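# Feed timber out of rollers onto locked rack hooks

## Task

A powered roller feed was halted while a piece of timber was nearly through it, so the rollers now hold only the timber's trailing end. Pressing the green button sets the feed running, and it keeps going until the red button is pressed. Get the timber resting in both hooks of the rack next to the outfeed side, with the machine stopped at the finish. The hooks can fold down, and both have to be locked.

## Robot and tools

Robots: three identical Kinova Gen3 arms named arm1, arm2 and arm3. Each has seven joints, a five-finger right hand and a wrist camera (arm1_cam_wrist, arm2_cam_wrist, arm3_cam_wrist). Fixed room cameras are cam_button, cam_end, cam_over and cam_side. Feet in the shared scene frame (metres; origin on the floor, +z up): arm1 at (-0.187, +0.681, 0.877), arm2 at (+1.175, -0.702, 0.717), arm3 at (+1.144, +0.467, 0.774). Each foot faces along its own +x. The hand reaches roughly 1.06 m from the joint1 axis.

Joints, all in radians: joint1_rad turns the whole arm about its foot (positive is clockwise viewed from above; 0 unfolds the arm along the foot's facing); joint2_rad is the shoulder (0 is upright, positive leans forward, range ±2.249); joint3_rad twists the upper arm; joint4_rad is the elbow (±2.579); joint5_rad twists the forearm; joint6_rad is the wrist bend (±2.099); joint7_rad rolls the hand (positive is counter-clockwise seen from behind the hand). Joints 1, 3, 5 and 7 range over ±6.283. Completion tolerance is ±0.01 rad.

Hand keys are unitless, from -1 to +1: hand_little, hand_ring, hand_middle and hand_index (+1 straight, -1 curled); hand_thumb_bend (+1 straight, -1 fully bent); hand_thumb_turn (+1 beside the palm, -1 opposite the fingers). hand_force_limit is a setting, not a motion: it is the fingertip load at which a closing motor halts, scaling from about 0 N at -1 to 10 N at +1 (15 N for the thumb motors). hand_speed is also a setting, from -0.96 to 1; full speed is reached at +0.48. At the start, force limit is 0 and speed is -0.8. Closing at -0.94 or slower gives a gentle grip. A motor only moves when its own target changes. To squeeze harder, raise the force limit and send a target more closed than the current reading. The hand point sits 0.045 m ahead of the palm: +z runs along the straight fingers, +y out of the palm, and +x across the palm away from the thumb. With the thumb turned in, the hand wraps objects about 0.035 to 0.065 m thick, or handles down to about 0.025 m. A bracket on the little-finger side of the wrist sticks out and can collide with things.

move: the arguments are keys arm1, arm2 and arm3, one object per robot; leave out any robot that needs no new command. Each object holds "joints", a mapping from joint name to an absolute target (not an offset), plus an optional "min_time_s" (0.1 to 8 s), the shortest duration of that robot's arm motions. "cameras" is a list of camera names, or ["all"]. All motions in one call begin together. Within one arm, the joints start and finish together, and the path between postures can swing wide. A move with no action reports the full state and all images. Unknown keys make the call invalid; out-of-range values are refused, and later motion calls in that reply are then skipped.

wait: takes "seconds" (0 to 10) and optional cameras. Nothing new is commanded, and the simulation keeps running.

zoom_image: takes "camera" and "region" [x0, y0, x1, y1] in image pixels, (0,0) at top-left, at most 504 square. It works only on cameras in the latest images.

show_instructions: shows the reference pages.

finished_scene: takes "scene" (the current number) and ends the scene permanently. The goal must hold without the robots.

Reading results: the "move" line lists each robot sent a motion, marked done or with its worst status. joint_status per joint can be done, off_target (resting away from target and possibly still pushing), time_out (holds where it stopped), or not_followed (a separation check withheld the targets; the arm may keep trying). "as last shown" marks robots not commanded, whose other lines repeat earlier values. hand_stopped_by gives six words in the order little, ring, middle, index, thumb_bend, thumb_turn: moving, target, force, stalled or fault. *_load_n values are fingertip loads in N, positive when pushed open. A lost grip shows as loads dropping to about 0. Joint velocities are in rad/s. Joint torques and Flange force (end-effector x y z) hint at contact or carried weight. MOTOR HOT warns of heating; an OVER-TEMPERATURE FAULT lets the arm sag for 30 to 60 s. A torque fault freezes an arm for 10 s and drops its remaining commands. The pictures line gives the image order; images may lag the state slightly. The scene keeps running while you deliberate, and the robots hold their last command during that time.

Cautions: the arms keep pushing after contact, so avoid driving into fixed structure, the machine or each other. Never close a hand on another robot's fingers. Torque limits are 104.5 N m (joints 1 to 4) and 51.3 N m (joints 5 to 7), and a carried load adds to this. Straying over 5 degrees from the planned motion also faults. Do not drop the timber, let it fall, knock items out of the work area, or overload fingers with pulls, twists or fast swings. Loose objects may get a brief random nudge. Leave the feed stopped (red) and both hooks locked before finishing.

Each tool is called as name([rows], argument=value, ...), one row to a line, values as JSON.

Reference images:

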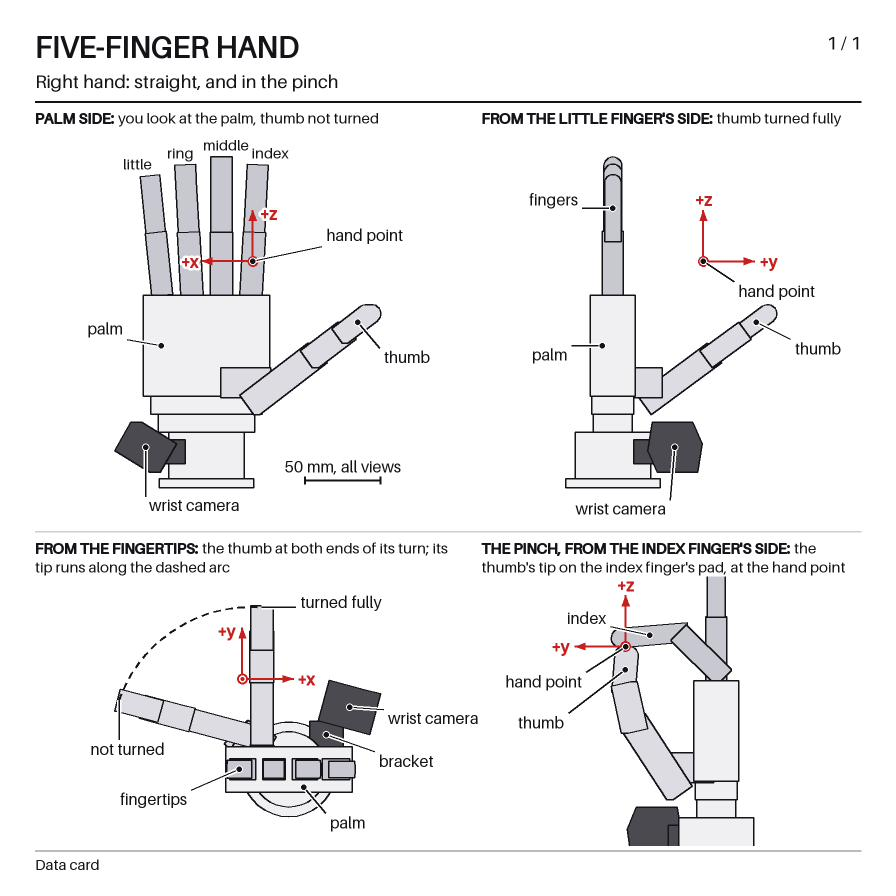

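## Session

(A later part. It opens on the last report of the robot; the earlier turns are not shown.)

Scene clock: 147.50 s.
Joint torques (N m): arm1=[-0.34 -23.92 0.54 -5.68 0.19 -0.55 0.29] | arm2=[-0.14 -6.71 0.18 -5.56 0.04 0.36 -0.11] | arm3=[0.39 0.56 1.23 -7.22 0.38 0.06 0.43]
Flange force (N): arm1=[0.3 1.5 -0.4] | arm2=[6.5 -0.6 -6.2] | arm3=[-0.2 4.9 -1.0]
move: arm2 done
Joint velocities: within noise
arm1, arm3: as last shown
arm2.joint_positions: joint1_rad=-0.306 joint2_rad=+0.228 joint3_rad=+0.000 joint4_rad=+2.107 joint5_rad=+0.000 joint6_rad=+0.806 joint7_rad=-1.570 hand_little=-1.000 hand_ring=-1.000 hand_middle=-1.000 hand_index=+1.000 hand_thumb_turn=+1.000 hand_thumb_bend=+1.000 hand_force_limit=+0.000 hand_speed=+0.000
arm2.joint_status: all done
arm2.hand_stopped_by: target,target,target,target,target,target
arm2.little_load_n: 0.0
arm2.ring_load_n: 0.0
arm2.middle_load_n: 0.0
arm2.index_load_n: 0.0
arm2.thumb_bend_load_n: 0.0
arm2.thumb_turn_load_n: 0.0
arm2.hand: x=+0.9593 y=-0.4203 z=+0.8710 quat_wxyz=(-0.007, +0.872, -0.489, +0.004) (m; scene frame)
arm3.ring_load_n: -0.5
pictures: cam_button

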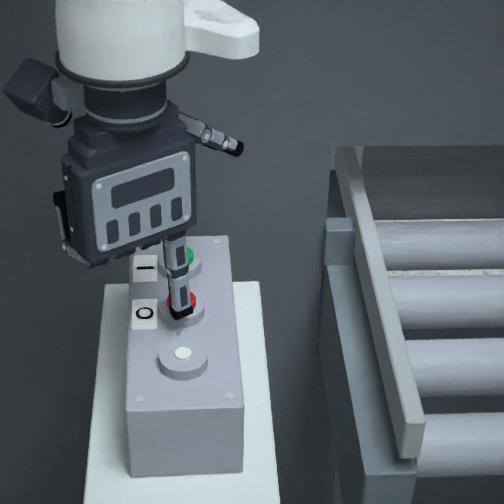

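move(cameras=["arm3_cam_wrist", "arm2_cam_wrist"])

zoom_image(camera="arm3_cam_wrist", region=[250, 320, 430, 500])

Scene clock: 149.37 s.
Joint torques (N m): arm1=[-0.4 -23.95 0.44 -5.7 0.22 -0.55 0.34] | arm2=[-0.12 -6.75 0.14 -5.59 0.05 0.36 -0.1] | arm3=[0.38 0.58 1.19 -7.26 0.42 0.04 0.46]
Flange force (N): arm1=[0.3 1.5 -0.4] | arm2=[6.5 -0.6 -6.1] | arm3=[-0.1 4.9 -0.9]
Joint velocities: within noise
arm1.joint_positions: joint1_rad=-0.088 joint2_rad=+1.339 joint3_rad=+0.000 joint4_rad=+1.043 joint5_rad=+0.000 joint6_rad=+0.759 joint7_rad=+2.995 hand_little=+1.000 hand_ring=+1.000 hand_middle=+1.000 hand_index=+1.000 hand_thumb_turn=-1.000 hand_thumb_bend=+1.000 hand_force_limit=+0.000 hand_speed=+0.000
arm1.joint_status: not commanded
arm1.hand_stopped_by: target,target,target,target,target,target
arm1.little_load_n: 0.0
arm1.ring_load_n: 0.0
arm1.middle_load_n: 0.0
arm1.index_load_n: 0.0
arm1.thumb_bend_load_n: 0.0
arm1.thumb_turn_load_n: 0.0
arm1.hand: x=-0.1512 y=-0.0041 z=+0.7151 quat_wxyz=(+0.005, +1.000, -0.001, +0.003) (m; scene frame)
arm2.joint_positions: joint1_rad=-0.306 joint2_rad=+0.228 joint3_rad=+0.000 joint4_rad=+2.107 joint5_rad=+0.000 joint6_rad=+0.806 joint7_rad=-1.570 hand_little=-1.000 hand_ring=-1.000 hand_middle=-1.000 hand_index=+1.000 hand_thumb_turn=+1.000 hand_thumb_bend=+1.000 hand_force_limit=+0.000 hand_speed=+0.000
arm2.joint_status: all done
arm2.hand_stopped_by: target,target,target,target,target,target
arm2.little_load_n: 0.0
arm2.ring_load_n: 0.0
arm2.middle_load_n: 0.0
arm2.index_load_n: 0.0
arm2.thumb_bend_load_n: 0.0
arm2.thumb_turn_load_n: 0.0
arm2.hand: x=+0.9593 y=-0.4203 z=+0.8710 quat_wxyz=(-0.007, +0.872, -0.489, +0.004) (m; scene frame)
arm3.joint_positions: joint1_rad=+0.362 joint2_rad=-0.482 joint3_rad=-0.168 joint4_rad=+1.635 joint5_rad=-0.061 joint6_rad=+1.896 joint7_rad=-2.109 hand_little=+1.000 hand_ring=+1.000 hand_middle=+1.000 hand_index=+1.000 hand_thumb_turn=+1.000 hand_thumb_bend=+1.000 hand_force_limit=+0.000 hand_speed=-0.800
arm3.joint_status: not commanded
arm3.hand_stopped_by: target,target,target,target,target,target
arm3.little_load_n: 0.0
arm3.ring_load_n: 0.0
arm3.middle_load_n: 0.0
arm3.index_load_n: 0.0
arm3.thumb_bend_load_n: 0.0
arm3.thumb_turn_load_n: 0.0
arm3.hand: x=+1.1452 y=+0.2838 z=+1.2405 quat_wxyz=(-0.027, -0.917, -0.396, +0.034) (m; scene frame)
pictures: arm2_cam_wrist, arm3_cam_wrist

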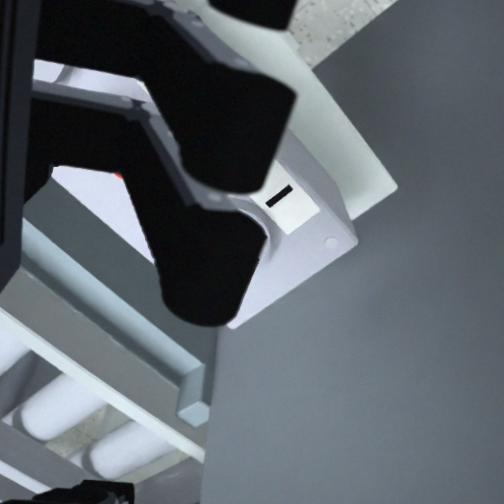

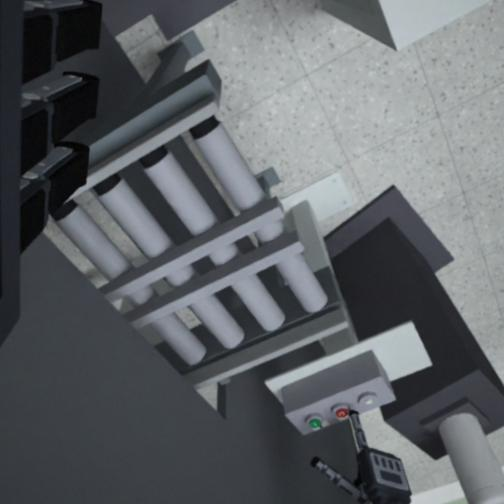

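Scaled by 2.800 from the camera's 504x504 image, which has a finer 720x720 frame.

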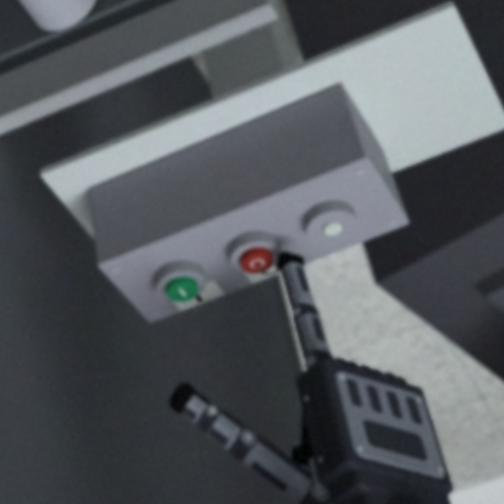

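move(arm2={"joints": {"joint2_rad": 0.1573, "joint4_rad": 2.0176, "joint6_rad": 0.9667}, "min_time_s": 1.0})

move(arm2={"joints": {"joint1_rad": -0.3622, "joint2_rad": 0.1933, "joint4_rad": 2.0138, "joint6_rad": 0.9345}, "min_time_s": 1.0})

wait(seconds=0.3, cameras=["cam_button", "arm3_cam_wrist"])

zoom_image(camera="arm3_cam_wrist", region=[250, 320, 430, 500])

zoom_image(camera="cam_button", region=[80, 200, 300, 420])

Scene clock: 153.07 s.
Joint torques (N m): arm1=[-0.44 -23.89 0.53 -5.64 0.19 -0.54 0.3] | arm2=[-0.14 -6.26 0.17 -6.41 0 0.36 -0.12] | arm3=[0.45 0.57 1.22 -7.25 0.4 0.03 0.45]
Flange force (N): arm1=[0.1 1.6 -0.4] | arm2=[6.9 -0.5 -4.7] | arm3=[-0.1 4.9 -0.9]
move: arm2 done
Joint velocities: within noise
arm1, arm3: as last shown
arm1.middle_load_n: 0.5
arm2.joint_positions: joint1_rad=-0.306 joint2_rad=+0.157 joint3_rad=+0.000 joint4_rad=+2.018 joint5_rad=+0.000 joint6_rad=+0.967 joint7_rad=-1.570 hand_little=-1.000 hand_ring=-1.000 hand_middle=-1.000 hand_index=+1.000 hand_thumb_turn=+1.000 hand_thumb_bend=+1.000 hand_force_limit=+0.000 hand_speed=+0.000
arm2.joint_status: all done
arm2.hand_stopped_by: target,target,target,target,target,target
arm2.little_load_n: 0.0
arm2.ring_load_n: 0.5
arm2.middle_load_n: 0.0
arm2.index_load_n: 0.0
arm2.thumb_bend_load_n: 0.0
arm2.thumb_turn_load_n: 0.0
arm2.hand: x=+0.9574 y=-0.4184 z=+0.9158 quat_wxyz=(-0.007, +0.872, -0.489, +0.004) (m; scene frame)
arm3.thumb_turn_load_n: -0.5
pictures: none

Scene clock: 154.37 s.
Joint torques (N m): arm1=[-0.37 -23.92 0.5 -5.57 0.16 -0.58 0.3] | arm2=[-0.12 -6.77 0.14 -6.25 0.01 0.37 -0.12] | arm3=[0.38 0.59 1.26 -7.28 0.37 0.04 0.47]
Flange force (N): arm1=[0.3 2.2 -0.3] | arm2=[6.9 -0.6 -5.0] | arm3=[0.0 5.0 -0.8]
move: arm2 done
Joint velocities: within noise
arm1, arm3: as last shown
arm1.middle_load_n: 0.0
arm2.joint_positions: joint1_rad=-0.362 joint2_rad=+0.193 joint3_rad=+0.000 joint4_rad=+2.014 joint5_rad=+0.000 joint6_rad=+0.934 joint7_rad=-1.570 hand_little=-1.000 hand_ring=-1.000 hand_middle=-1.000 hand_index=+1.000 hand_thumb_turn=+1.000 hand_thumb_bend=+1.000 hand_force_limit=+0.000 hand_speed=+0.000
arm2.joint_status: all done
arm2.hand_stopped_by: target,target,target,target,target,target
arm2.little_load_n: 0.0
arm2.ring_load_n: 0.0
arm2.middle_load_n: 0.0
arm2.index_load_n: 0.0
arm2.thumb_bend_load_n: 0.0
arm2.thumb_turn_load_n: 0.0
arm2.hand: x=+0.9368 y=-0.4234 z=+0.9046 quat_wxyz=(-0.006, +0.885, -0.465, +0.004) (m; scene frame)
arm3.middle_load_n: 0.5
arm3.thumb_turn_load_n: 0.0
pictures: none

Scene clock: 154.67 s.
Joint torques (N m): arm1=[-0.38 -23.93 0.43 -5.62 0.2 -0.56 0.36] | arm2=[-0.11 -6.72 0.13 -6.22 0.03 0.35 -0.11] | arm3=[0.39 0.59 1.28 -7.26 0.43 0.02 0.48]
Flange force (N): arm1=[0.3 1.9 -0.4] | arm2=[6.9 -0.5 -5.1] | arm3=[0.1 5.2 -0.9]
Joint velocities: within noise
arm1.joint_positions: joint1_rad=-0.088 joint2_rad=+1.339 joint3_rad=+0.000 joint4_rad=+1.043 joint5_rad=+0.000 joint6_rad=+0.759 joint7_rad=+2.995 hand_little=+1.000 hand_ring=+1.000 hand_middle=+1.000 hand_index=+1.000 hand_thumb_turn=-1.000 hand_thumb_bend=+1.000 hand_force_limit=+0.000 hand_speed=+0.000
arm1.joint_status: not commanded
arm1.hand_stopped_by: target,target,target,target,target,target
arm1.little_load_n: 0.0
arm1.ring_load_n: 0.0
arm1.middle_load_n: 0.0
arm1.index_load_n: 0.0
arm1.thumb_bend_load_n: 0.0
arm1.thumb_turn_load_n: 0.0
arm1.hand: x=-0.1512 y=-0.0041 z=+0.7151 quat_wxyz=(+0.005, +1.000, -0.001, +0.003) (m; scene frame)
arm2.joint_positions: joint1_rad=-0.362 joint2_rad=+0.193 joint3_rad=+0.000 joint4_rad=+2.014 joint5_rad=+0.000 joint6_rad=+0.934 joint7_rad=-1.570 hand_little=-1.000 hand_ring=-1.000 hand_middle=-1.000 hand_index=+1.000 hand_thumb_turn=+1.000 hand_thumb_bend=+1.000 hand_force_limit=+0.000 hand_speed=+0.000
arm2.joint_status: all done
arm2.hand_stopped_by: target,target,target,target,target,target
arm2.little_load_n: 0.0
arm2.ring_load_n: 0.0
arm2.middle_load_n: 0.0
arm2.index_load_n: 0.0
arm2.thumb_bend_load_n: 0.0
arm2.thumb_turn_load_n: 0.0
arm2.hand: x=+0.9368 y=-0.4234 z=+0.9046 quat_wxyz=(-0.006, +0.885, -0.465, +0.004) (m; scene frame)
arm3.joint_positions: joint1_rad=+0.362 joint2_rad=-0.482 joint3_rad=-0.168 joint4_rad=+1.635 joint5_rad=-0.061 joint6_rad=+1.896 joint7_rad=-2.109 hand_little=+1.000 hand_ring=+1.000 hand_middle=+1.000 hand_index=+1.000 hand_thumb_turn=+1.000 hand_thumb_bend=+1.000 hand_force_limit=+0.000 hand_speed=-0.800
arm3.joint_status: not commanded
arm3.hand_stopped_by: target,target,target,target,target,target
arm3.little_load_n: 0.0
arm3.ring_load_n: 0.0
arm3.middle_load_n: 0.0
arm3.index_load_n: 0.0
arm3.thumb_bend_load_n: 0.0
arm3.thumb_turn_load_n: 0.0
arm3.hand: x=+1.1452 y=+0.2838 z=+1.2405 quat_wxyz=(-0.027, -0.917, -0.396, +0.034) (m; scene frame)
wait: 0.30 s; at rest by 0.27 s
pictures: arm3_cam_wrist, cam_button

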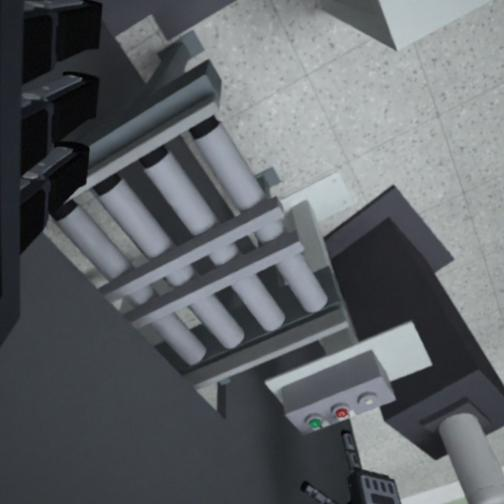

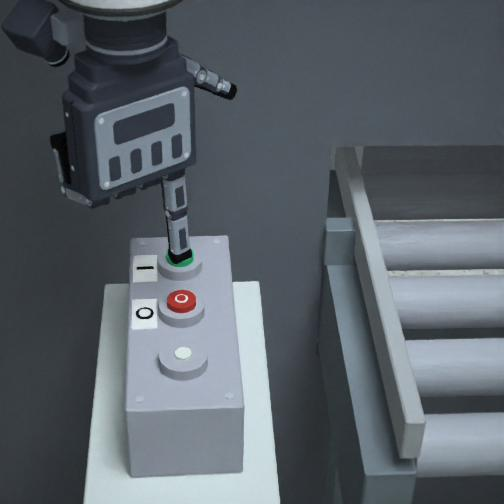

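Scaled by 2.800 from the camera's 504x504 image, which has a finer 720x720 frame.

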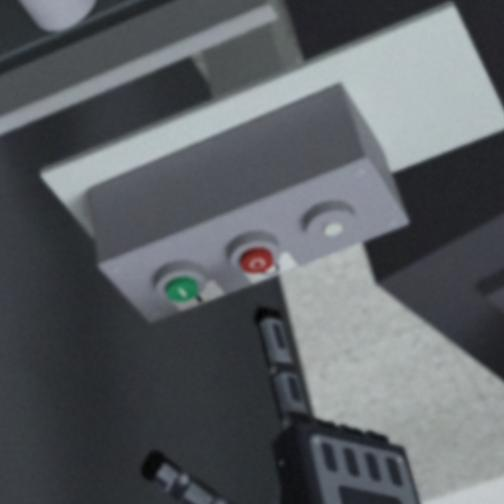

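Scaled by 2.291 from the camera's 504x504 image, which has a finer 720x720 frame.

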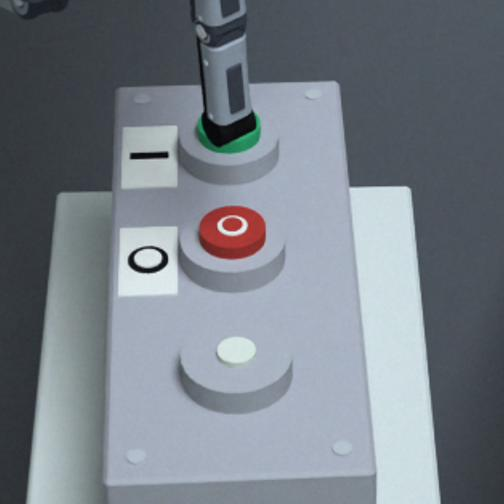

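move(arm2={"joints": {"joint1_rad": -0.355, "joint2_rad": 0.2391, "joint4_rad": 2.0658, "joint6_rad": 0.8367}, "min_time_s": 1.0})

wait(seconds=0.3, cameras=["cam_button", "arm3_cam_wrist"])

zoom_image(camera="arm3_cam_wrist", region=[280, 350, 400, 470])

zoom_image(camera="cam_button", region=[80, 200, 300, 420])

Scene clock: 162.27 s.
Joint torques (N m): arm1=[-0.41 -23.94 0.42 -5.66 0.17 -0.56 0.29] | arm2=[-0.1 -7.11 0.19 -5.72 0.01 0.36 -0.12] | arm3=[0.41 0.59 1.26 -7.26 0.43 0.06 0.47]
Flange force (N): arm1=[0.2 1.7 -0.4] | arm2=[6.5 -0.6 -5.8] | arm3=[0.0 5.1 -0.8]
move: arm2 done
Joint velocities: within noise
arm1, arm3: as last shown
arm2.joint_positions: joint1_rad=-0.355 joint2_rad=+0.239 joint3_rad=+0.000 joint4_rad=+2.066 joint5_rad=+0.000 joint6_rad=+0.837 joint7_rad=-1.570 hand_little=-1.000 hand_ring=-1.000 hand_middle=-1.000 hand_index=+1.000 hand_thumb_turn=+1.000 hand_thumb_bend=+1.000 hand_force_limit=+0.000 hand_speed=+0.000
arm2.joint_status: all done
arm2.hand_stopped_by: target,target,target,target,target,target
arm2.little_load_n: 0.0
arm2.ring_load_n: 0.0
arm2.middle_load_n: 0.0
arm2.index_load_n: 0.0
arm2.thumb_bend_load_n: 0.0
arm2.thumb_turn_load_n: 0.0
arm2.hand: x=+0.9395 y=-0.4220 z=+0.8767 quat_wxyz=(-0.006, +0.884, -0.468, +0.004) (m; scene frame)
pictures: none

Scene clock: 162.57 s.
Joint torques (N m): arm1=[-0.4 -23.93 0.5 -5.66 0.2 -0.57 0.28] | arm2=[-0.13 -7.07 0.21 -5.76 0.04 0.36 -0.11] | arm3=[0.41 0.61 1.22 -7.26 0.4 0 0.44]
Flange force (N): arm1=[0.2 1.7 -0.4] | arm2=[6.6 -0.6 -5.8] | arm3=[0.0 4.8 -0.9]
Joint velocities: within noise
arm1.joint_positions: joint1_rad=-0.088 joint2_rad=+1.339 joint3_rad=+0.000 joint4_rad=+1.043 joint5_rad=+0.000 joint6_rad=+0.759 joint7_rad=+2.995 hand_little=+1.000 hand_ring=+1.000 hand_middle=+1.000 hand_index=+1.000 hand_thumb_turn=-1.000 hand_thumb_bend=+1.000 hand_force_limit=+0.000 hand_speed=+0.000
arm1.joint_status: not commanded
arm1.hand_stopped_by: target,target,target,target,target,target
arm1.little_load_n: 0.0
arm1.ring_load_n: 0.0
arm1.middle_load_n: 0.0
arm1.index_load_n: 0.0
arm1.thumb_bend_load_n: -0.5
arm1.thumb_turn_load_n: 0.0
arm1.hand: x=-0.1512 y=-0.0041 z=+0.7151 quat_wxyz=(+0.005, +1.000, -0.001, +0.003) (m; scene frame)
arm2.joint_positions: joint1_rad=-0.355 joint2_rad=+0.239 joint3_rad=+0.000 joint4_rad=+2.066 joint5_rad=+0.000 joint6_rad=+0.837 joint7_rad=-1.570 hand_little=-1.000 hand_ring=-1.000 hand_middle=-1.000 hand_index=+1.000 hand_thumb_turn=+1.000 hand_thumb_bend=+1.000 hand_force_limit=+0.000 hand_speed=+0.000
arm2.joint_status: all done
arm2.hand_stopped_by: target,target,target,target,target,target
arm2.little_load_n: 0.0
arm2.ring_load_n: 0.0
arm2.middle_load_n: 0.0
arm2.index_load_n: 0.0
arm2.thumb_bend_load_n: 0.0
arm2.thumb_turn_load_n: 0.0
arm2.hand: x=+0.9395 y=-0.4220 z=+0.8767 quat_wxyz=(-0.006, +0.884, -0.468, +0.004) (m; scene frame)
arm3.joint_positions: joint1_rad=+0.362 joint2_rad=-0.482 joint3_rad=-0.168 joint4_rad=+1.635 joint5_rad=-0.061 joint6_rad=+1.896 joint7_rad=-2.109 hand_little=+1.000 hand_ring=+1.000 hand_middle=+1.000 hand_index=+1.000 hand_thumb_turn=+1.000 hand_thumb_bend=+1.000 hand_force_limit=+0.000 hand_speed=-0.800
arm3.joint_status: not commanded
arm3.hand_stopped_by: target,target,target,target,target,target
arm3.little_load_n: 0.0
arm3.ring_load_n: 0.0
arm3.middle_load_n: 0.0
arm3.index_load_n: 0.0
arm3.thumb_bend_load_n: 0.0
arm3.thumb_turn_load_n: 0.0
arm3.hand: x=+1.1452 y=+0.2838 z=+1.2405 quat_wxyz=(-0.027, -0.917, -0.396, +0.034) (m; scene frame)
wait: 0.30 s; at rest by 0.27 s
pictures: arm3_cam_wrist, cam_button

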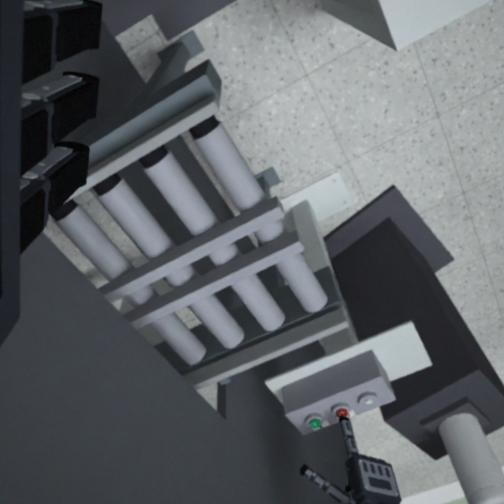

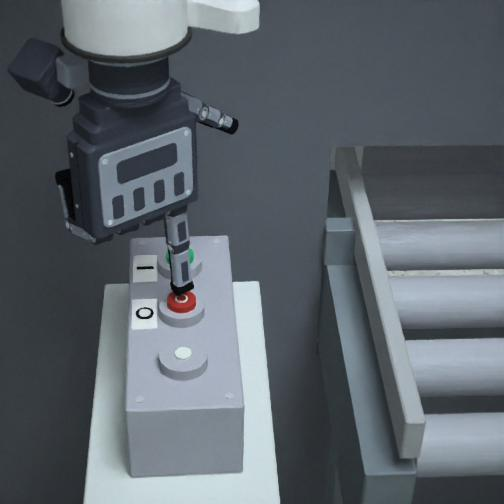

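Scaled by 4.200 from the camera's 504x504 image, which has a finer 720x720 frame.

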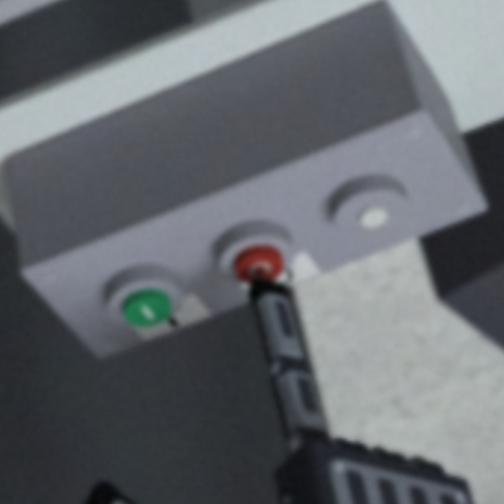

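Scaled by 2.291 from the camera's 504x504 image, which has a finer 720x720 frame.

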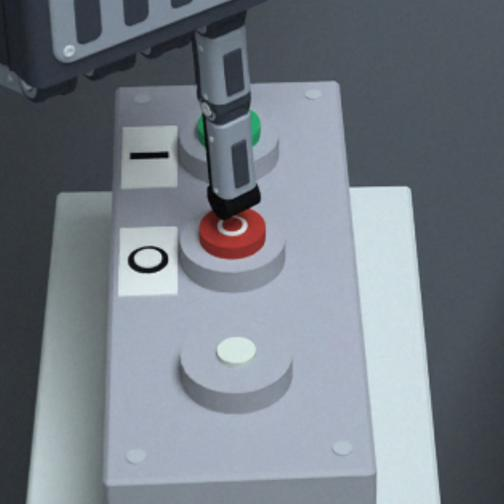

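move(arm2={"joints": {"joint2_rad": 0.2675, "joint4_rad": 2.0905, "joint6_rad": 0.7836}, "min_time_s": 1.0})

wait(seconds=0.3, cameras=["cam_button", "arm3_cam_wrist"])

zoom_image(camera="arm3_cam_wrist", region=[280, 350, 400, 470])

zoom_image(camera="cam_button", region=[80, 200, 300, 420])

Scene clock: 164.77 s.
Joint torques (N m): arm1=[-0.41 -23.94 0.51 -5.64 0.21 -0.56 0.31] | arm2=[-0.47 9.36 -0.22 1.8 -0.03 -2.07 -0.1] | arm3=[0.4 0.55 1.27 -7.27 0.4 0.07 0.4]
Flange force (N): arm1=[0.2 1.8 -0.4] | arm2=[15.2 -1.0 -58.8] | arm3=[-0.2 5.0 -0.8]
move: arm2 done
Joint velocities: within noise
arm1, arm3: as last shown
arm1.thumb_bend_load_n: 0.0
arm2.joint_positions: joint1_rad=-0.355 joint2_rad=+0.267 joint3_rad=+0.000 joint4_rad=+2.090 joint5_rad=+0.000 joint6_rad=+0.784 joint7_rad=-1.570 hand_little=-1.000 hand_ring=-1.000 hand_middle=-1.000 hand_index=+1.000 hand_thumb_turn=+1.000 hand_thumb_bend=+1.000 hand_force_limit=+0.000 hand_speed=+0.000
arm2.joint_status: all done
arm2.hand_stopped_by: target,target,target,target,target,target
arm2.little_load_n: 0.0
arm2.ring_load_n: 0.0
arm2.middle_load_n: 0.0
arm2.index_load_n: 0.0
arm2.thumb_bend_load_n: 0.0
arm2.thumb_turn_load_n: 0.0
arm2.hand: x=+0.9397 y=-0.4218 z=+0.8617 quat_wxyz=(-0.006, +0.884, -0.468, +0.004) (m; scene frame)
pictures: none

Scene clock: 165.07 s.
Joint torques (N m): arm1=[-0.4 -23.95 0.57 -5.63 0.17 -0.56 0.3] | arm2=[-0.45 9.51 -0.23 1.96 -0.05 -2.06 -0.12] | arm3=[0.4 0.57 1.25 -7.21 0.39 0.04 0.46]
Flange force (N): arm1=[0.2 1.9 -0.3] | arm2=[15.0 -1.0 -59.3] | arm3=[-0.1 5.1 -1.0]
Joint velocities: within noise
arm1.joint_positions: joint1_rad=-0.088 joint2_rad=+1.339 joint3_rad=+0.000 joint4_rad=+1.043 joint5_rad=+0.000 joint6_rad=+0.759 joint7_rad=+2.995 hand_little=+1.000 hand_ring=+1.000 hand_middle=+1.000 hand_index=+1.000 hand_thumb_turn=-1.000 hand_thumb_bend=+1.000 hand_force_limit=+0.000 hand_speed=+0.000
arm1.joint_status: not commanded
arm1.hand_stopped_by: target,target,target,target,target,target
arm1.little_load_n: 0.0
arm1.ring_load_n: 0.0
arm1.middle_load_n: 0.0
arm1.index_load_n: 0.0
arm1.thumb_bend_load_n: 0.0
arm1.thumb_turn_load_n: 0.0
arm1.hand: x=-0.1512 y=-0.0041 z=+0.7151 quat_wxyz=(+0.005, +1.000, -0.001, +0.003) (m; scene frame)
arm2.joint_positions: joint1_rad=-0.355 joint2_rad=+0.267 joint3_rad=+0.000 joint4_rad=+2.090 joint5_rad=+0.000 joint6_rad=+0.784 joint7_rad=-1.570 hand_little=-1.000 hand_ring=-1.000 hand_middle=-1.000 hand_index=+1.000 hand_thumb_turn=+1.000 hand_thumb_bend=+1.000 hand_force_limit=+0.000 hand_speed=+0.000
arm2.joint_status: all done
arm2.hand_stopped_by: target,target,target,target,target,target
arm2.little_load_n: 0.0
arm2.ring_load_n: 0.0
arm2.middle_load_n: 0.0
arm2.index_load_n: 0.0
arm2.thumb_bend_load_n: 0.0
arm2.thumb_turn_load_n: 0.0
arm2.hand: x=+0.9397 y=-0.4218 z=+0.8617 quat_wxyz=(-0.006, +0.884, -0.468, +0.004) (m; scene frame)
arm3.joint_positions: joint1_rad=+0.362 joint2_rad=-0.482 joint3_rad=-0.168 joint4_rad=+1.635 joint5_rad=-0.061 joint6_rad=+1.896 joint7_rad=-2.109 hand_little=+1.000 hand_ring=+1.000 hand_middle=+1.000 hand_index=+1.000 hand_thumb_turn=+1.000 hand_thumb_bend=+1.000 hand_force_limit=+0.000 hand_speed=-0.800
arm3.joint_status: not commanded
arm3.hand_stopped_by: target,target,target,target,target,target
arm3.little_load_n: 0.0
arm3.ring_load_n: 0.0
arm3.middle_load_n: 0.0
arm3.index_load_n: 0.0
arm3.thumb_bend_load_n: 0.0
arm3.thumb_turn_load_n: 0.0
arm3.hand: x=+1.1452 y=+0.2838 z=+1.2405 quat_wxyz=(-0.027, -0.917, -0.396, +0.034) (m; scene frame)
wait: 0.30 s; at rest by 0.27 s
pictures: arm3_cam_wrist, cam_button

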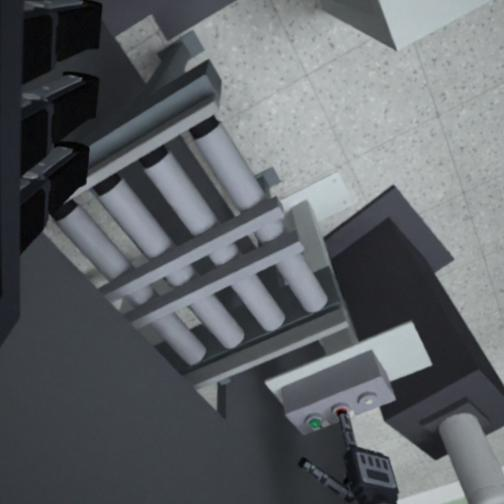

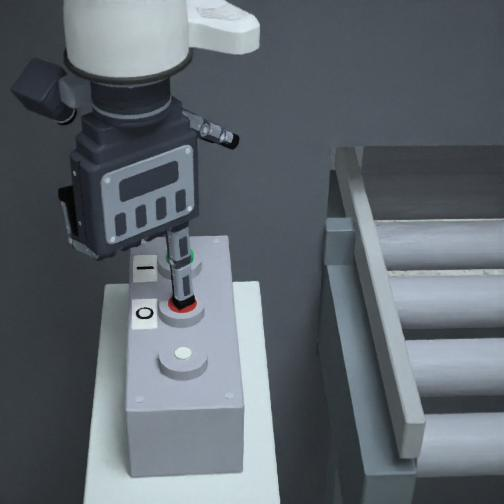

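Scaled by 4.200 from the camera's 504x504 image, which has a finer 720x720 frame.

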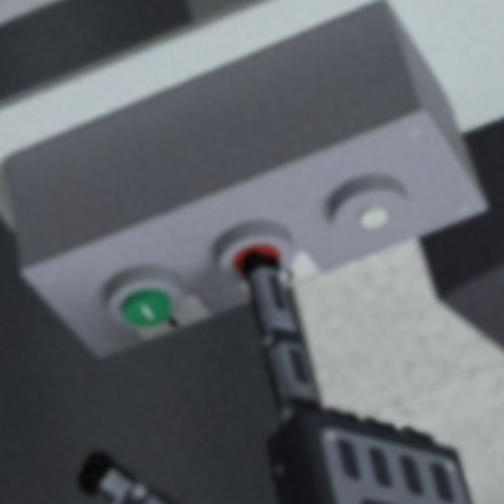

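Scaled by 2.291 from the camera's 504x504 image, which has a finer 720x720 frame.

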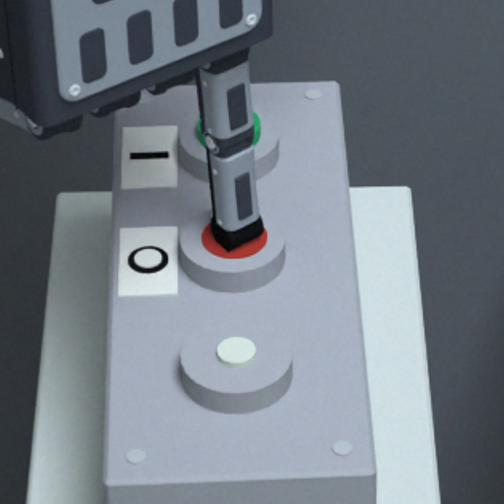

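move(arm2={"joints": {"joint2_rad": 0.2391, "joint4_rad": 2.0658, "joint6_rad": 0.8367}, "min_time_s": 0.5})

Scene clock: 166.53 s.
Joint torques (N m): arm1=[-0.46 -23.91 0.41 -5.67 0.19 -0.59 0.29] | arm2=[-0.1 -7.1 0.2 -5.71 0.04 0.34 -0.11] | arm3=[0.43 0.61 1.22 -7.31 0.42 0.05 0.46]
Flange force (N): arm1=[0.1 1.7 -0.5] | arm2=[6.4 -0.5 -6.0] | arm3=[0.0 4.9 -0.6]
move: arm2 done
Joint velocities: within noise
arm1, arm3: as last shown
arm2.joint_positions: joint1_rad=-0.355 joint2_rad=+0.239 joint3_rad=+0.000 joint4_rad=+2.066 joint5_rad=+0.000 joint6_rad=+0.837 joint7_rad=-1.570 hand_little=-1.000 hand_ring=-1.000 hand_middle=-1.000 hand_index=+1.000 hand_thumb_turn=+1.000 hand_thumb_bend=+1.000 hand_force_limit=+0.000 hand_speed=+0.000
arm2.joint_status: all done
arm2.hand_stopped_by: target,target,target,target,target,target
arm2.little_load_n: 0.0
arm2.ring_load_n: 0.0
arm2.middle_load_n: 0.0
arm2.index_load_n: 0.0
arm2.thumb_bend_load_n: -0.5
arm2.thumb_turn_load_n: 0.0
arm2.hand: x=+0.9395 y=-0.4220 z=+0.8767 quat_wxyz=(-0.006, +0.884, -0.468, +0.004) (m; scene frame)
pictures: none

move(arm2={"joints": {"joint2_rad": 0.2561, "joint4_rad": 2.0806, "joint6_rad": 0.8048}, "min_time_s": 0.7})

Scene clock: 168.37 s.
Joint torques (N m): arm1=[-0.45 -23.91 0.47 -5.56 0.23 -0.56 0.28] | arm2=[-0.15 -6.12 0.14 -5 0.01 0.22 -0.1] | arm3=[0.4 0.58 1.25 -7.26 0.36 0.01 0.45]
Flange force (N): arm1=[0.1 2.2 -0.3] | arm2=[6.8 -0.7 -9.6] | arm3=[0.0 4.9 -1.0]
move: arm2 done
Joint velocities: within noise
arm1, arm3: as last shown
arm2.joint_positions: joint1_rad=-0.355 joint2_rad=+0.256 joint3_rad=+0.000 joint4_rad=+2.081 joint5_rad=+0.000 joint6_rad=+0.805 joint7_rad=-1.570 hand_little=-1.000 hand_ring=-1.000 hand_middle=-1.000 hand_index=+1.000 hand_thumb_turn=+1.000 hand_thumb_bend=+1.000 hand_force_limit=+0.000 hand_speed=+0.000
arm2.joint_status: all done
arm2.hand_stopped_by: target,target,target,target,target,target
arm2.little_load_n: 0.0
arm2.ring_load_n: 0.0
arm2.middle_load_n: 0.0
arm2.index_load_n: 0.0
arm2.thumb_bend_load_n: -0.5
arm2.thumb_turn_load_n: 0.0
arm2.hand: x=+0.9396 y=-0.4218 z=+0.8677 quat_wxyz=(-0.006, +0.884, -0.468, +0.004) (m; scene frame)
pictures: none

move(arm2={"joints": {"joint2_rad": 0.1933, "joint4_rad": 2.0138, "joint6_rad": 0.9345}, "min_time_s": 0.7})

move(arm2={"joints": {"joint1_rad": -0.4902, "joint2_rad": 0.289, "joint4_rad": 1.9597, "joint6_rad": 0.8929}, "min_time_s": 1.0})

wait(seconds=0.3, cameras=["cam_button", "arm3_cam_wrist"])

zoom_image(camera="arm3_cam_wrist", region=[280, 350, 400, 470])

zoom_image(camera="cam_button", region=[80, 200, 300, 420])

Scene clock: 172.93 s.
Joint torques (N m): arm1=[-0.34 -23.96 0.42 -5.66 0.21 -0.58 0.32] | arm2=[-0.11 -6.75 0.17 -6.25 0 0.34 -0.11] | arm3=[0.45 0.59 1.23 -7.26 0.39 0.05 0.46]
Flange force (N): arm1=[0.4 1.8 -0.4] | arm2=[6.9 -0.5 -5.1] | arm3=[-0.1 4.9 -0.8]
move: arm2 done
Joint velocities: within noise
arm1, arm3: as last shown
arm2.joint_positions: joint1_rad=-0.355 joint2_rad=+0.193 joint3_rad=+0.000 joint4_rad=+2.014 joint5_rad=+0.000 joint6_rad=+0.935 joint7_rad=-1.570 hand_little=-1.000 hand_ring=-1.000 hand_middle=-1.000 hand_index=+1.000 hand_thumb_turn=+1.000 hand_thumb_bend=+1.000 hand_force_limit=+0.000 hand_speed=+0.000
arm2.joint_status: all done
arm2.hand_stopped_by: target,target,target,target,target,target
arm2.little_load_n: 0.0
arm2.ring_load_n: 0.0
arm2.middle_load_n: 0.0
arm2.index_load_n: 0.0
arm2.thumb_bend_load_n: 0.0
arm2.thumb_turn_load_n: -0.5
arm2.hand: x=+0.9388 y=-0.4217 z=+0.9047 quat_wxyz=(-0.006, +0.884, -0.468, +0.004) (m; scene frame)
pictures: none

Scene clock: 174.23 s.
Joint torques (N m): arm1=[-0.38 -23.89 0.55 -5.7 0.21 -0.57 0.28] | arm2=[-0.13 -8.21 0.23 -6.03 0.03 0.38 -0.12] | arm3=[0.45 0.57 1.22 -7.22 0.41 0.04 0.45]
Flange force (N): arm1=[0.2 1.4 -0.5] | arm2=[6.8 -0.6 -5.3] | arm3=[-0.1 4.9 -1.0]
move: arm2 done
Joint velocities: within noise
arm1, arm3: as last shown
arm2.joint_positions: joint1_rad=-0.490 joint2_rad=+0.289 joint3_rad=+0.000 joint4_rad=+1.960 joint5_rad=+0.000 joint6_rad=+0.893 joint7_rad=-1.570 hand_little=-1.000 hand_ring=-1.000 hand_middle=-1.000 hand_index=+1.000 hand_thumb_turn=+1.000 hand_thumb_bend=+1.000 hand_force_limit=+0.000 hand_speed=+0.000
arm2.joint_status: all done
arm2.hand_stopped_by: target,target,target,target,target,target
arm2.little_load_n: 0.0
arm2.ring_load_n: 0.0
arm2.middle_load_n: 0.0
arm2.index_load_n: 0.0
arm2.thumb_bend_load_n: 0.0
arm2.thumb_turn_load_n: 0.0
arm2.hand: x=+0.8825 y=-0.4325 z=+0.8839 quat_wxyz=(-0.006, +0.913, -0.407, +0.005) (m; scene frame)
pictures: none

Scene clock: 174.53 s.
Joint torques (N m): arm1=[-0.42 -23.9 0.49 -5.62 0.25 -0.55 0.27] | arm2=[-0.13 -8.28 0.22 -6.01 0.01 0.35 -0.11] | arm3=[0.37 0.56 1.2 -7.27 0.41 0.02 0.45]
Flange force (N): arm1=[0.1 1.9 -0.4] | arm2=[6.6 -0.6 -5.4] | arm3=[-0.1 4.9 -0.9]
Joint velocities: within noise
arm1.joint_positions: joint1_rad=-0.088 joint2_rad=+1.339 joint3_rad=+0.000 joint4_rad=+1.043 joint5_rad=+0.000 joint6_rad=+0.759 joint7_rad=+2.995 hand_little=+1.000 hand_ring=+1.000 hand_middle=+1.000 hand_index=+1.000 hand_thumb_turn=-1.000 hand_thumb_bend=+1.000 hand_force_limit=+0.000 hand_speed=+0.000
arm1.joint_status: not commanded
arm1.hand_stopped_by: target,target,target,target,target,target
arm1.little_load_n: 0.0
arm1.ring_load_n: 0.0
arm1.middle_load_n: 0.0
arm1.index_load_n: 0.0
arm1.thumb_bend_load_n: 0.0
arm1.thumb_turn_load_n: 0.0
arm1.hand: x=-0.1512 y=-0.0041 z=+0.7151 quat_wxyz=(+0.005, +1.000, -0.001, +0.003) (m; scene frame)
arm2.joint_positions: joint1_rad=-0.490 joint2_rad=+0.289 joint3_rad=+0.000 joint4_rad=+1.960 joint5_rad=+0.000 joint6_rad=+0.893 joint7_rad=-1.570 hand_little=-1.000 hand_ring=-1.000 hand_middle=-1.000 hand_index=+1.000 hand_thumb_turn=+1.000 hand_thumb_bend=+1.000 hand_force_limit=+0.000 hand_speed=+0.000
arm2.joint_status: all done
arm2.hand_stopped_by: target,target,target,target,target,target
arm2.little_load_n: 0.0
arm2.ring_load_n: 0.0
arm2.middle_load_n: 0.0
arm2.index_load_n: 0.0
arm2.thumb_bend_load_n: 0.0
arm2.thumb_turn_load_n: 0.0
arm2.hand: x=+0.8825 y=-0.4325 z=+0.8839 quat_wxyz=(-0.006, +0.913, -0.407, +0.005) (m; scene frame)
arm3.joint_positions: joint1_rad=+0.362 joint2_rad=-0.482 joint3_rad=-0.168 joint4_rad=+1.635 joint5_rad=-0.061 joint6_rad=+1.896 joint7_rad=-2.109 hand_little=+1.000 hand_ring=+1.000 hand_middle=+1.000 hand_index=+1.000 hand_thumb_turn=+1.000 hand_thumb_bend=+1.000 hand_force_limit=+0.000 hand_speed=-0.800
arm3.joint_status: not commanded
arm3.hand_stopped_by: target,target,target,target,target,target
arm3.little_load_n: 0.0
arm3.ring_load_n: 0.0
arm3.middle_load_n: 0.0
arm3.index_load_n: 0.0
arm3.thumb_bend_load_n: 0.0
arm3.thumb_turn_load_n: 0.0
arm3.hand: x=+1.1452 y=+0.2838 z=+1.2405 quat_wxyz=(-0.027, -0.917, -0.396, +0.034) (m; scene frame)
wait: 0.30 s; at rest by 0.27 s
pictures: arm3_cam_wrist, cam_button

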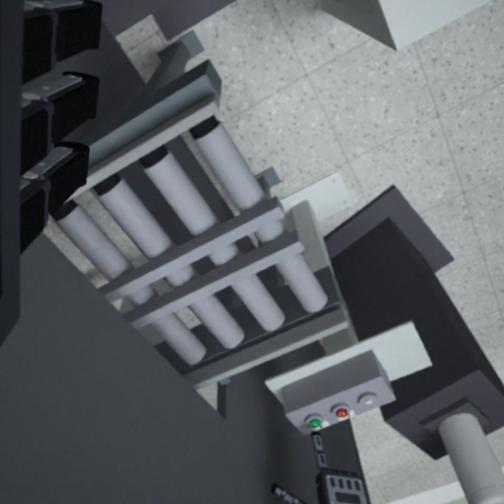

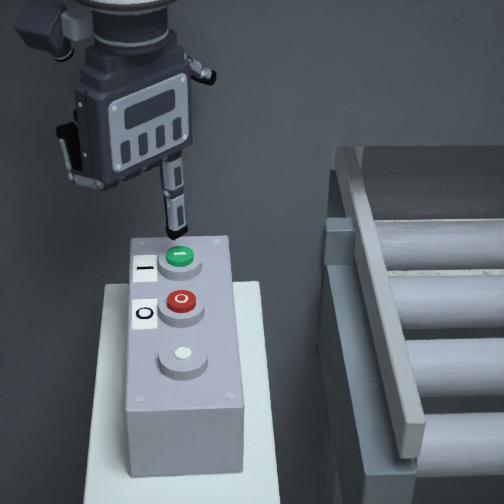

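Scaled by 4.200 from the camera's 504x504 image, which has a finer 720x720 frame.

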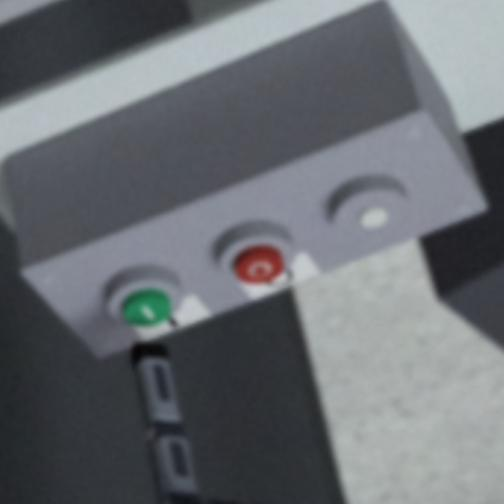

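Scaled by 2.291 from the camera's 504x504 image, which has a finer 720x720 frame.

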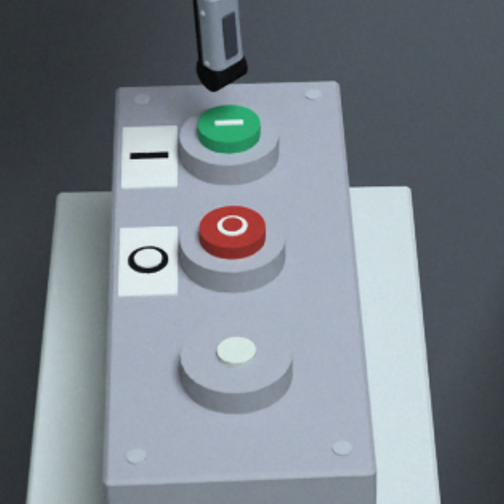

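move(arm1={"joints": {"hand_speed": -0.88, "hand_force_limit": -0.8, "hand_little": -0.25, "hand_ring": -0.25, "hand_middle": -0.25, "hand_index": -0.25}}, arm2={"joints": {"joint1_rad": -0.4756, "joint2_rad": 0.3007, "joint4_rad": 1.9751, "joint6_rad": 0.8658}, "min_time_s": 1.0}, cameras=["cam_button", "arm1_cam_wrist", "cam_side"])

zoom_image(camera="cam_button", region=[80, 200, 300, 420])

zoom_image(camera="cam_side", region=[130, 270, 250, 390])

Scene clock: 182.53 s.
Joint torques (N m): arm1=[-0.33 -27.44 0.72 -6.85 0.32 -0.7 0.33] | arm2=[-0.1 -8.3 0.19 -5.87 0.01 0.37 -0.12] | arm3=[0.38 0.53 1.26 -7.23 0.42 0.02 0.44]
Flange force (N): arm1=[0.4 2.3 5.1] | arm2=[6.6 -0.6 -5.6] | arm3=[-0.1 5.1 -1.0]
move: arm1 off_target; arm2 done
Joint velocities: within noise
arm1.joint_positions: joint1_rad=-0.088 joint2_rad=+1.339 joint3_rad=+0.000 joint4_rad=+1.043 joint5_rad=+0.000 joint6_rad=+0.759 joint7_rad=+2.995 hand_little=-0.192 hand_ring=-0.181 hand_middle=-0.192 hand_index=-0.203 hand_thumb_turn=-1.000 hand_thumb_bend=+1.000 hand_force_limit=-0.800 hand_speed=-0.880
arm1.joint_status: hand_little off_target (ended at -0.192, target -0.250); hand_ring off_target (ended at -0.181, target -0.250); hand_middle off_target (ended at -0.192, target -0.250); hand_index off_target (ended at -0.203, target -0.250); the others done
arm1.hand_stopped_by: force,force,force,force,target,target
arm1.little_load_n: 1.5
arm1.ring_load_n: 0.0
arm1.middle_load_n: 1.5
arm1.index_load_n: 5.0
arm1.thumb_bend_load_n: 0.0
arm1.thumb_turn_load_n: 0.0
arm1.hand: x=-0.1512 y=-0.0040 z=+0.7150 quat_wxyz=(+0.005, +1.000, -0.001, +0.003) (m; scene frame)
arm2.joint_positions: joint1_rad=-0.476 joint2_rad=+0.301 joint3_rad=+0.000 joint4_rad=+1.975 joint5_rad=+0.000 joint6_rad=+0.866 joint7_rad=-1.570 hand_little=-1.000 hand_ring=-1.000 hand_middle=-1.000 hand_index=+1.000 hand_thumb_turn=+1.000 hand_thumb_bend=+1.000 hand_force_limit=+0.000 hand_speed=+0.000
arm2.joint_status: all done
arm2.hand_stopped_by: target,target,target,target,target,target
arm2.little_load_n: 0.0
arm2.ring_load_n: 0.0
arm2.middle_load_n: 0.0
arm2.index_load_n: 0.0
arm2.thumb_bend_load_n: -0.5
arm2.thumb_turn_load_n: 0.0
arm2.hand: x=+0.8870 y=-0.4287 z=+0.8760 quat_wxyz=(-0.006, +0.910, -0.414, +0.004) (m; scene frame)
arm3: as last shown
pictures: arm1_cam_wrist, cam_button, cam_side

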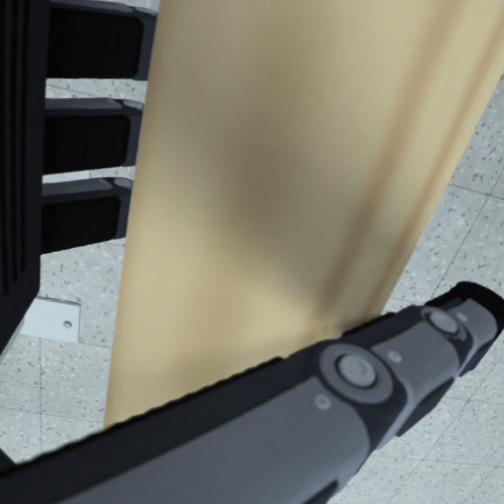

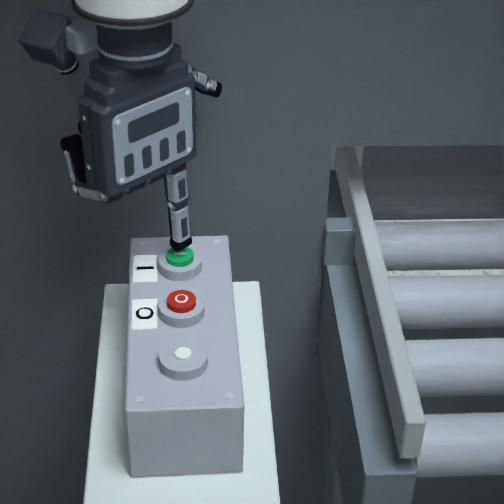

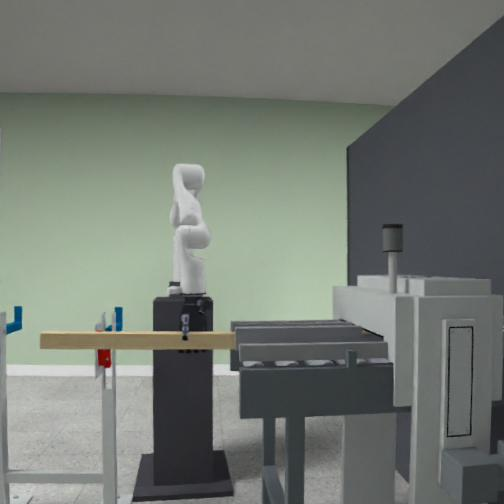

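Scaled by 2.291 from the camera's 504x504 image, which has a finer 720x720 frame.

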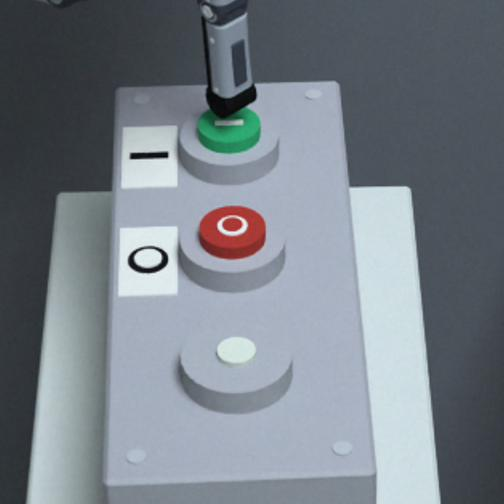

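Scaled by 4.200 from the camera's 504x504 image, which has a finer 720x720 frame.

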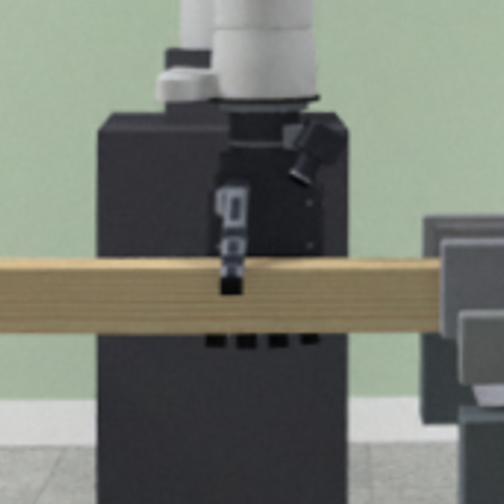

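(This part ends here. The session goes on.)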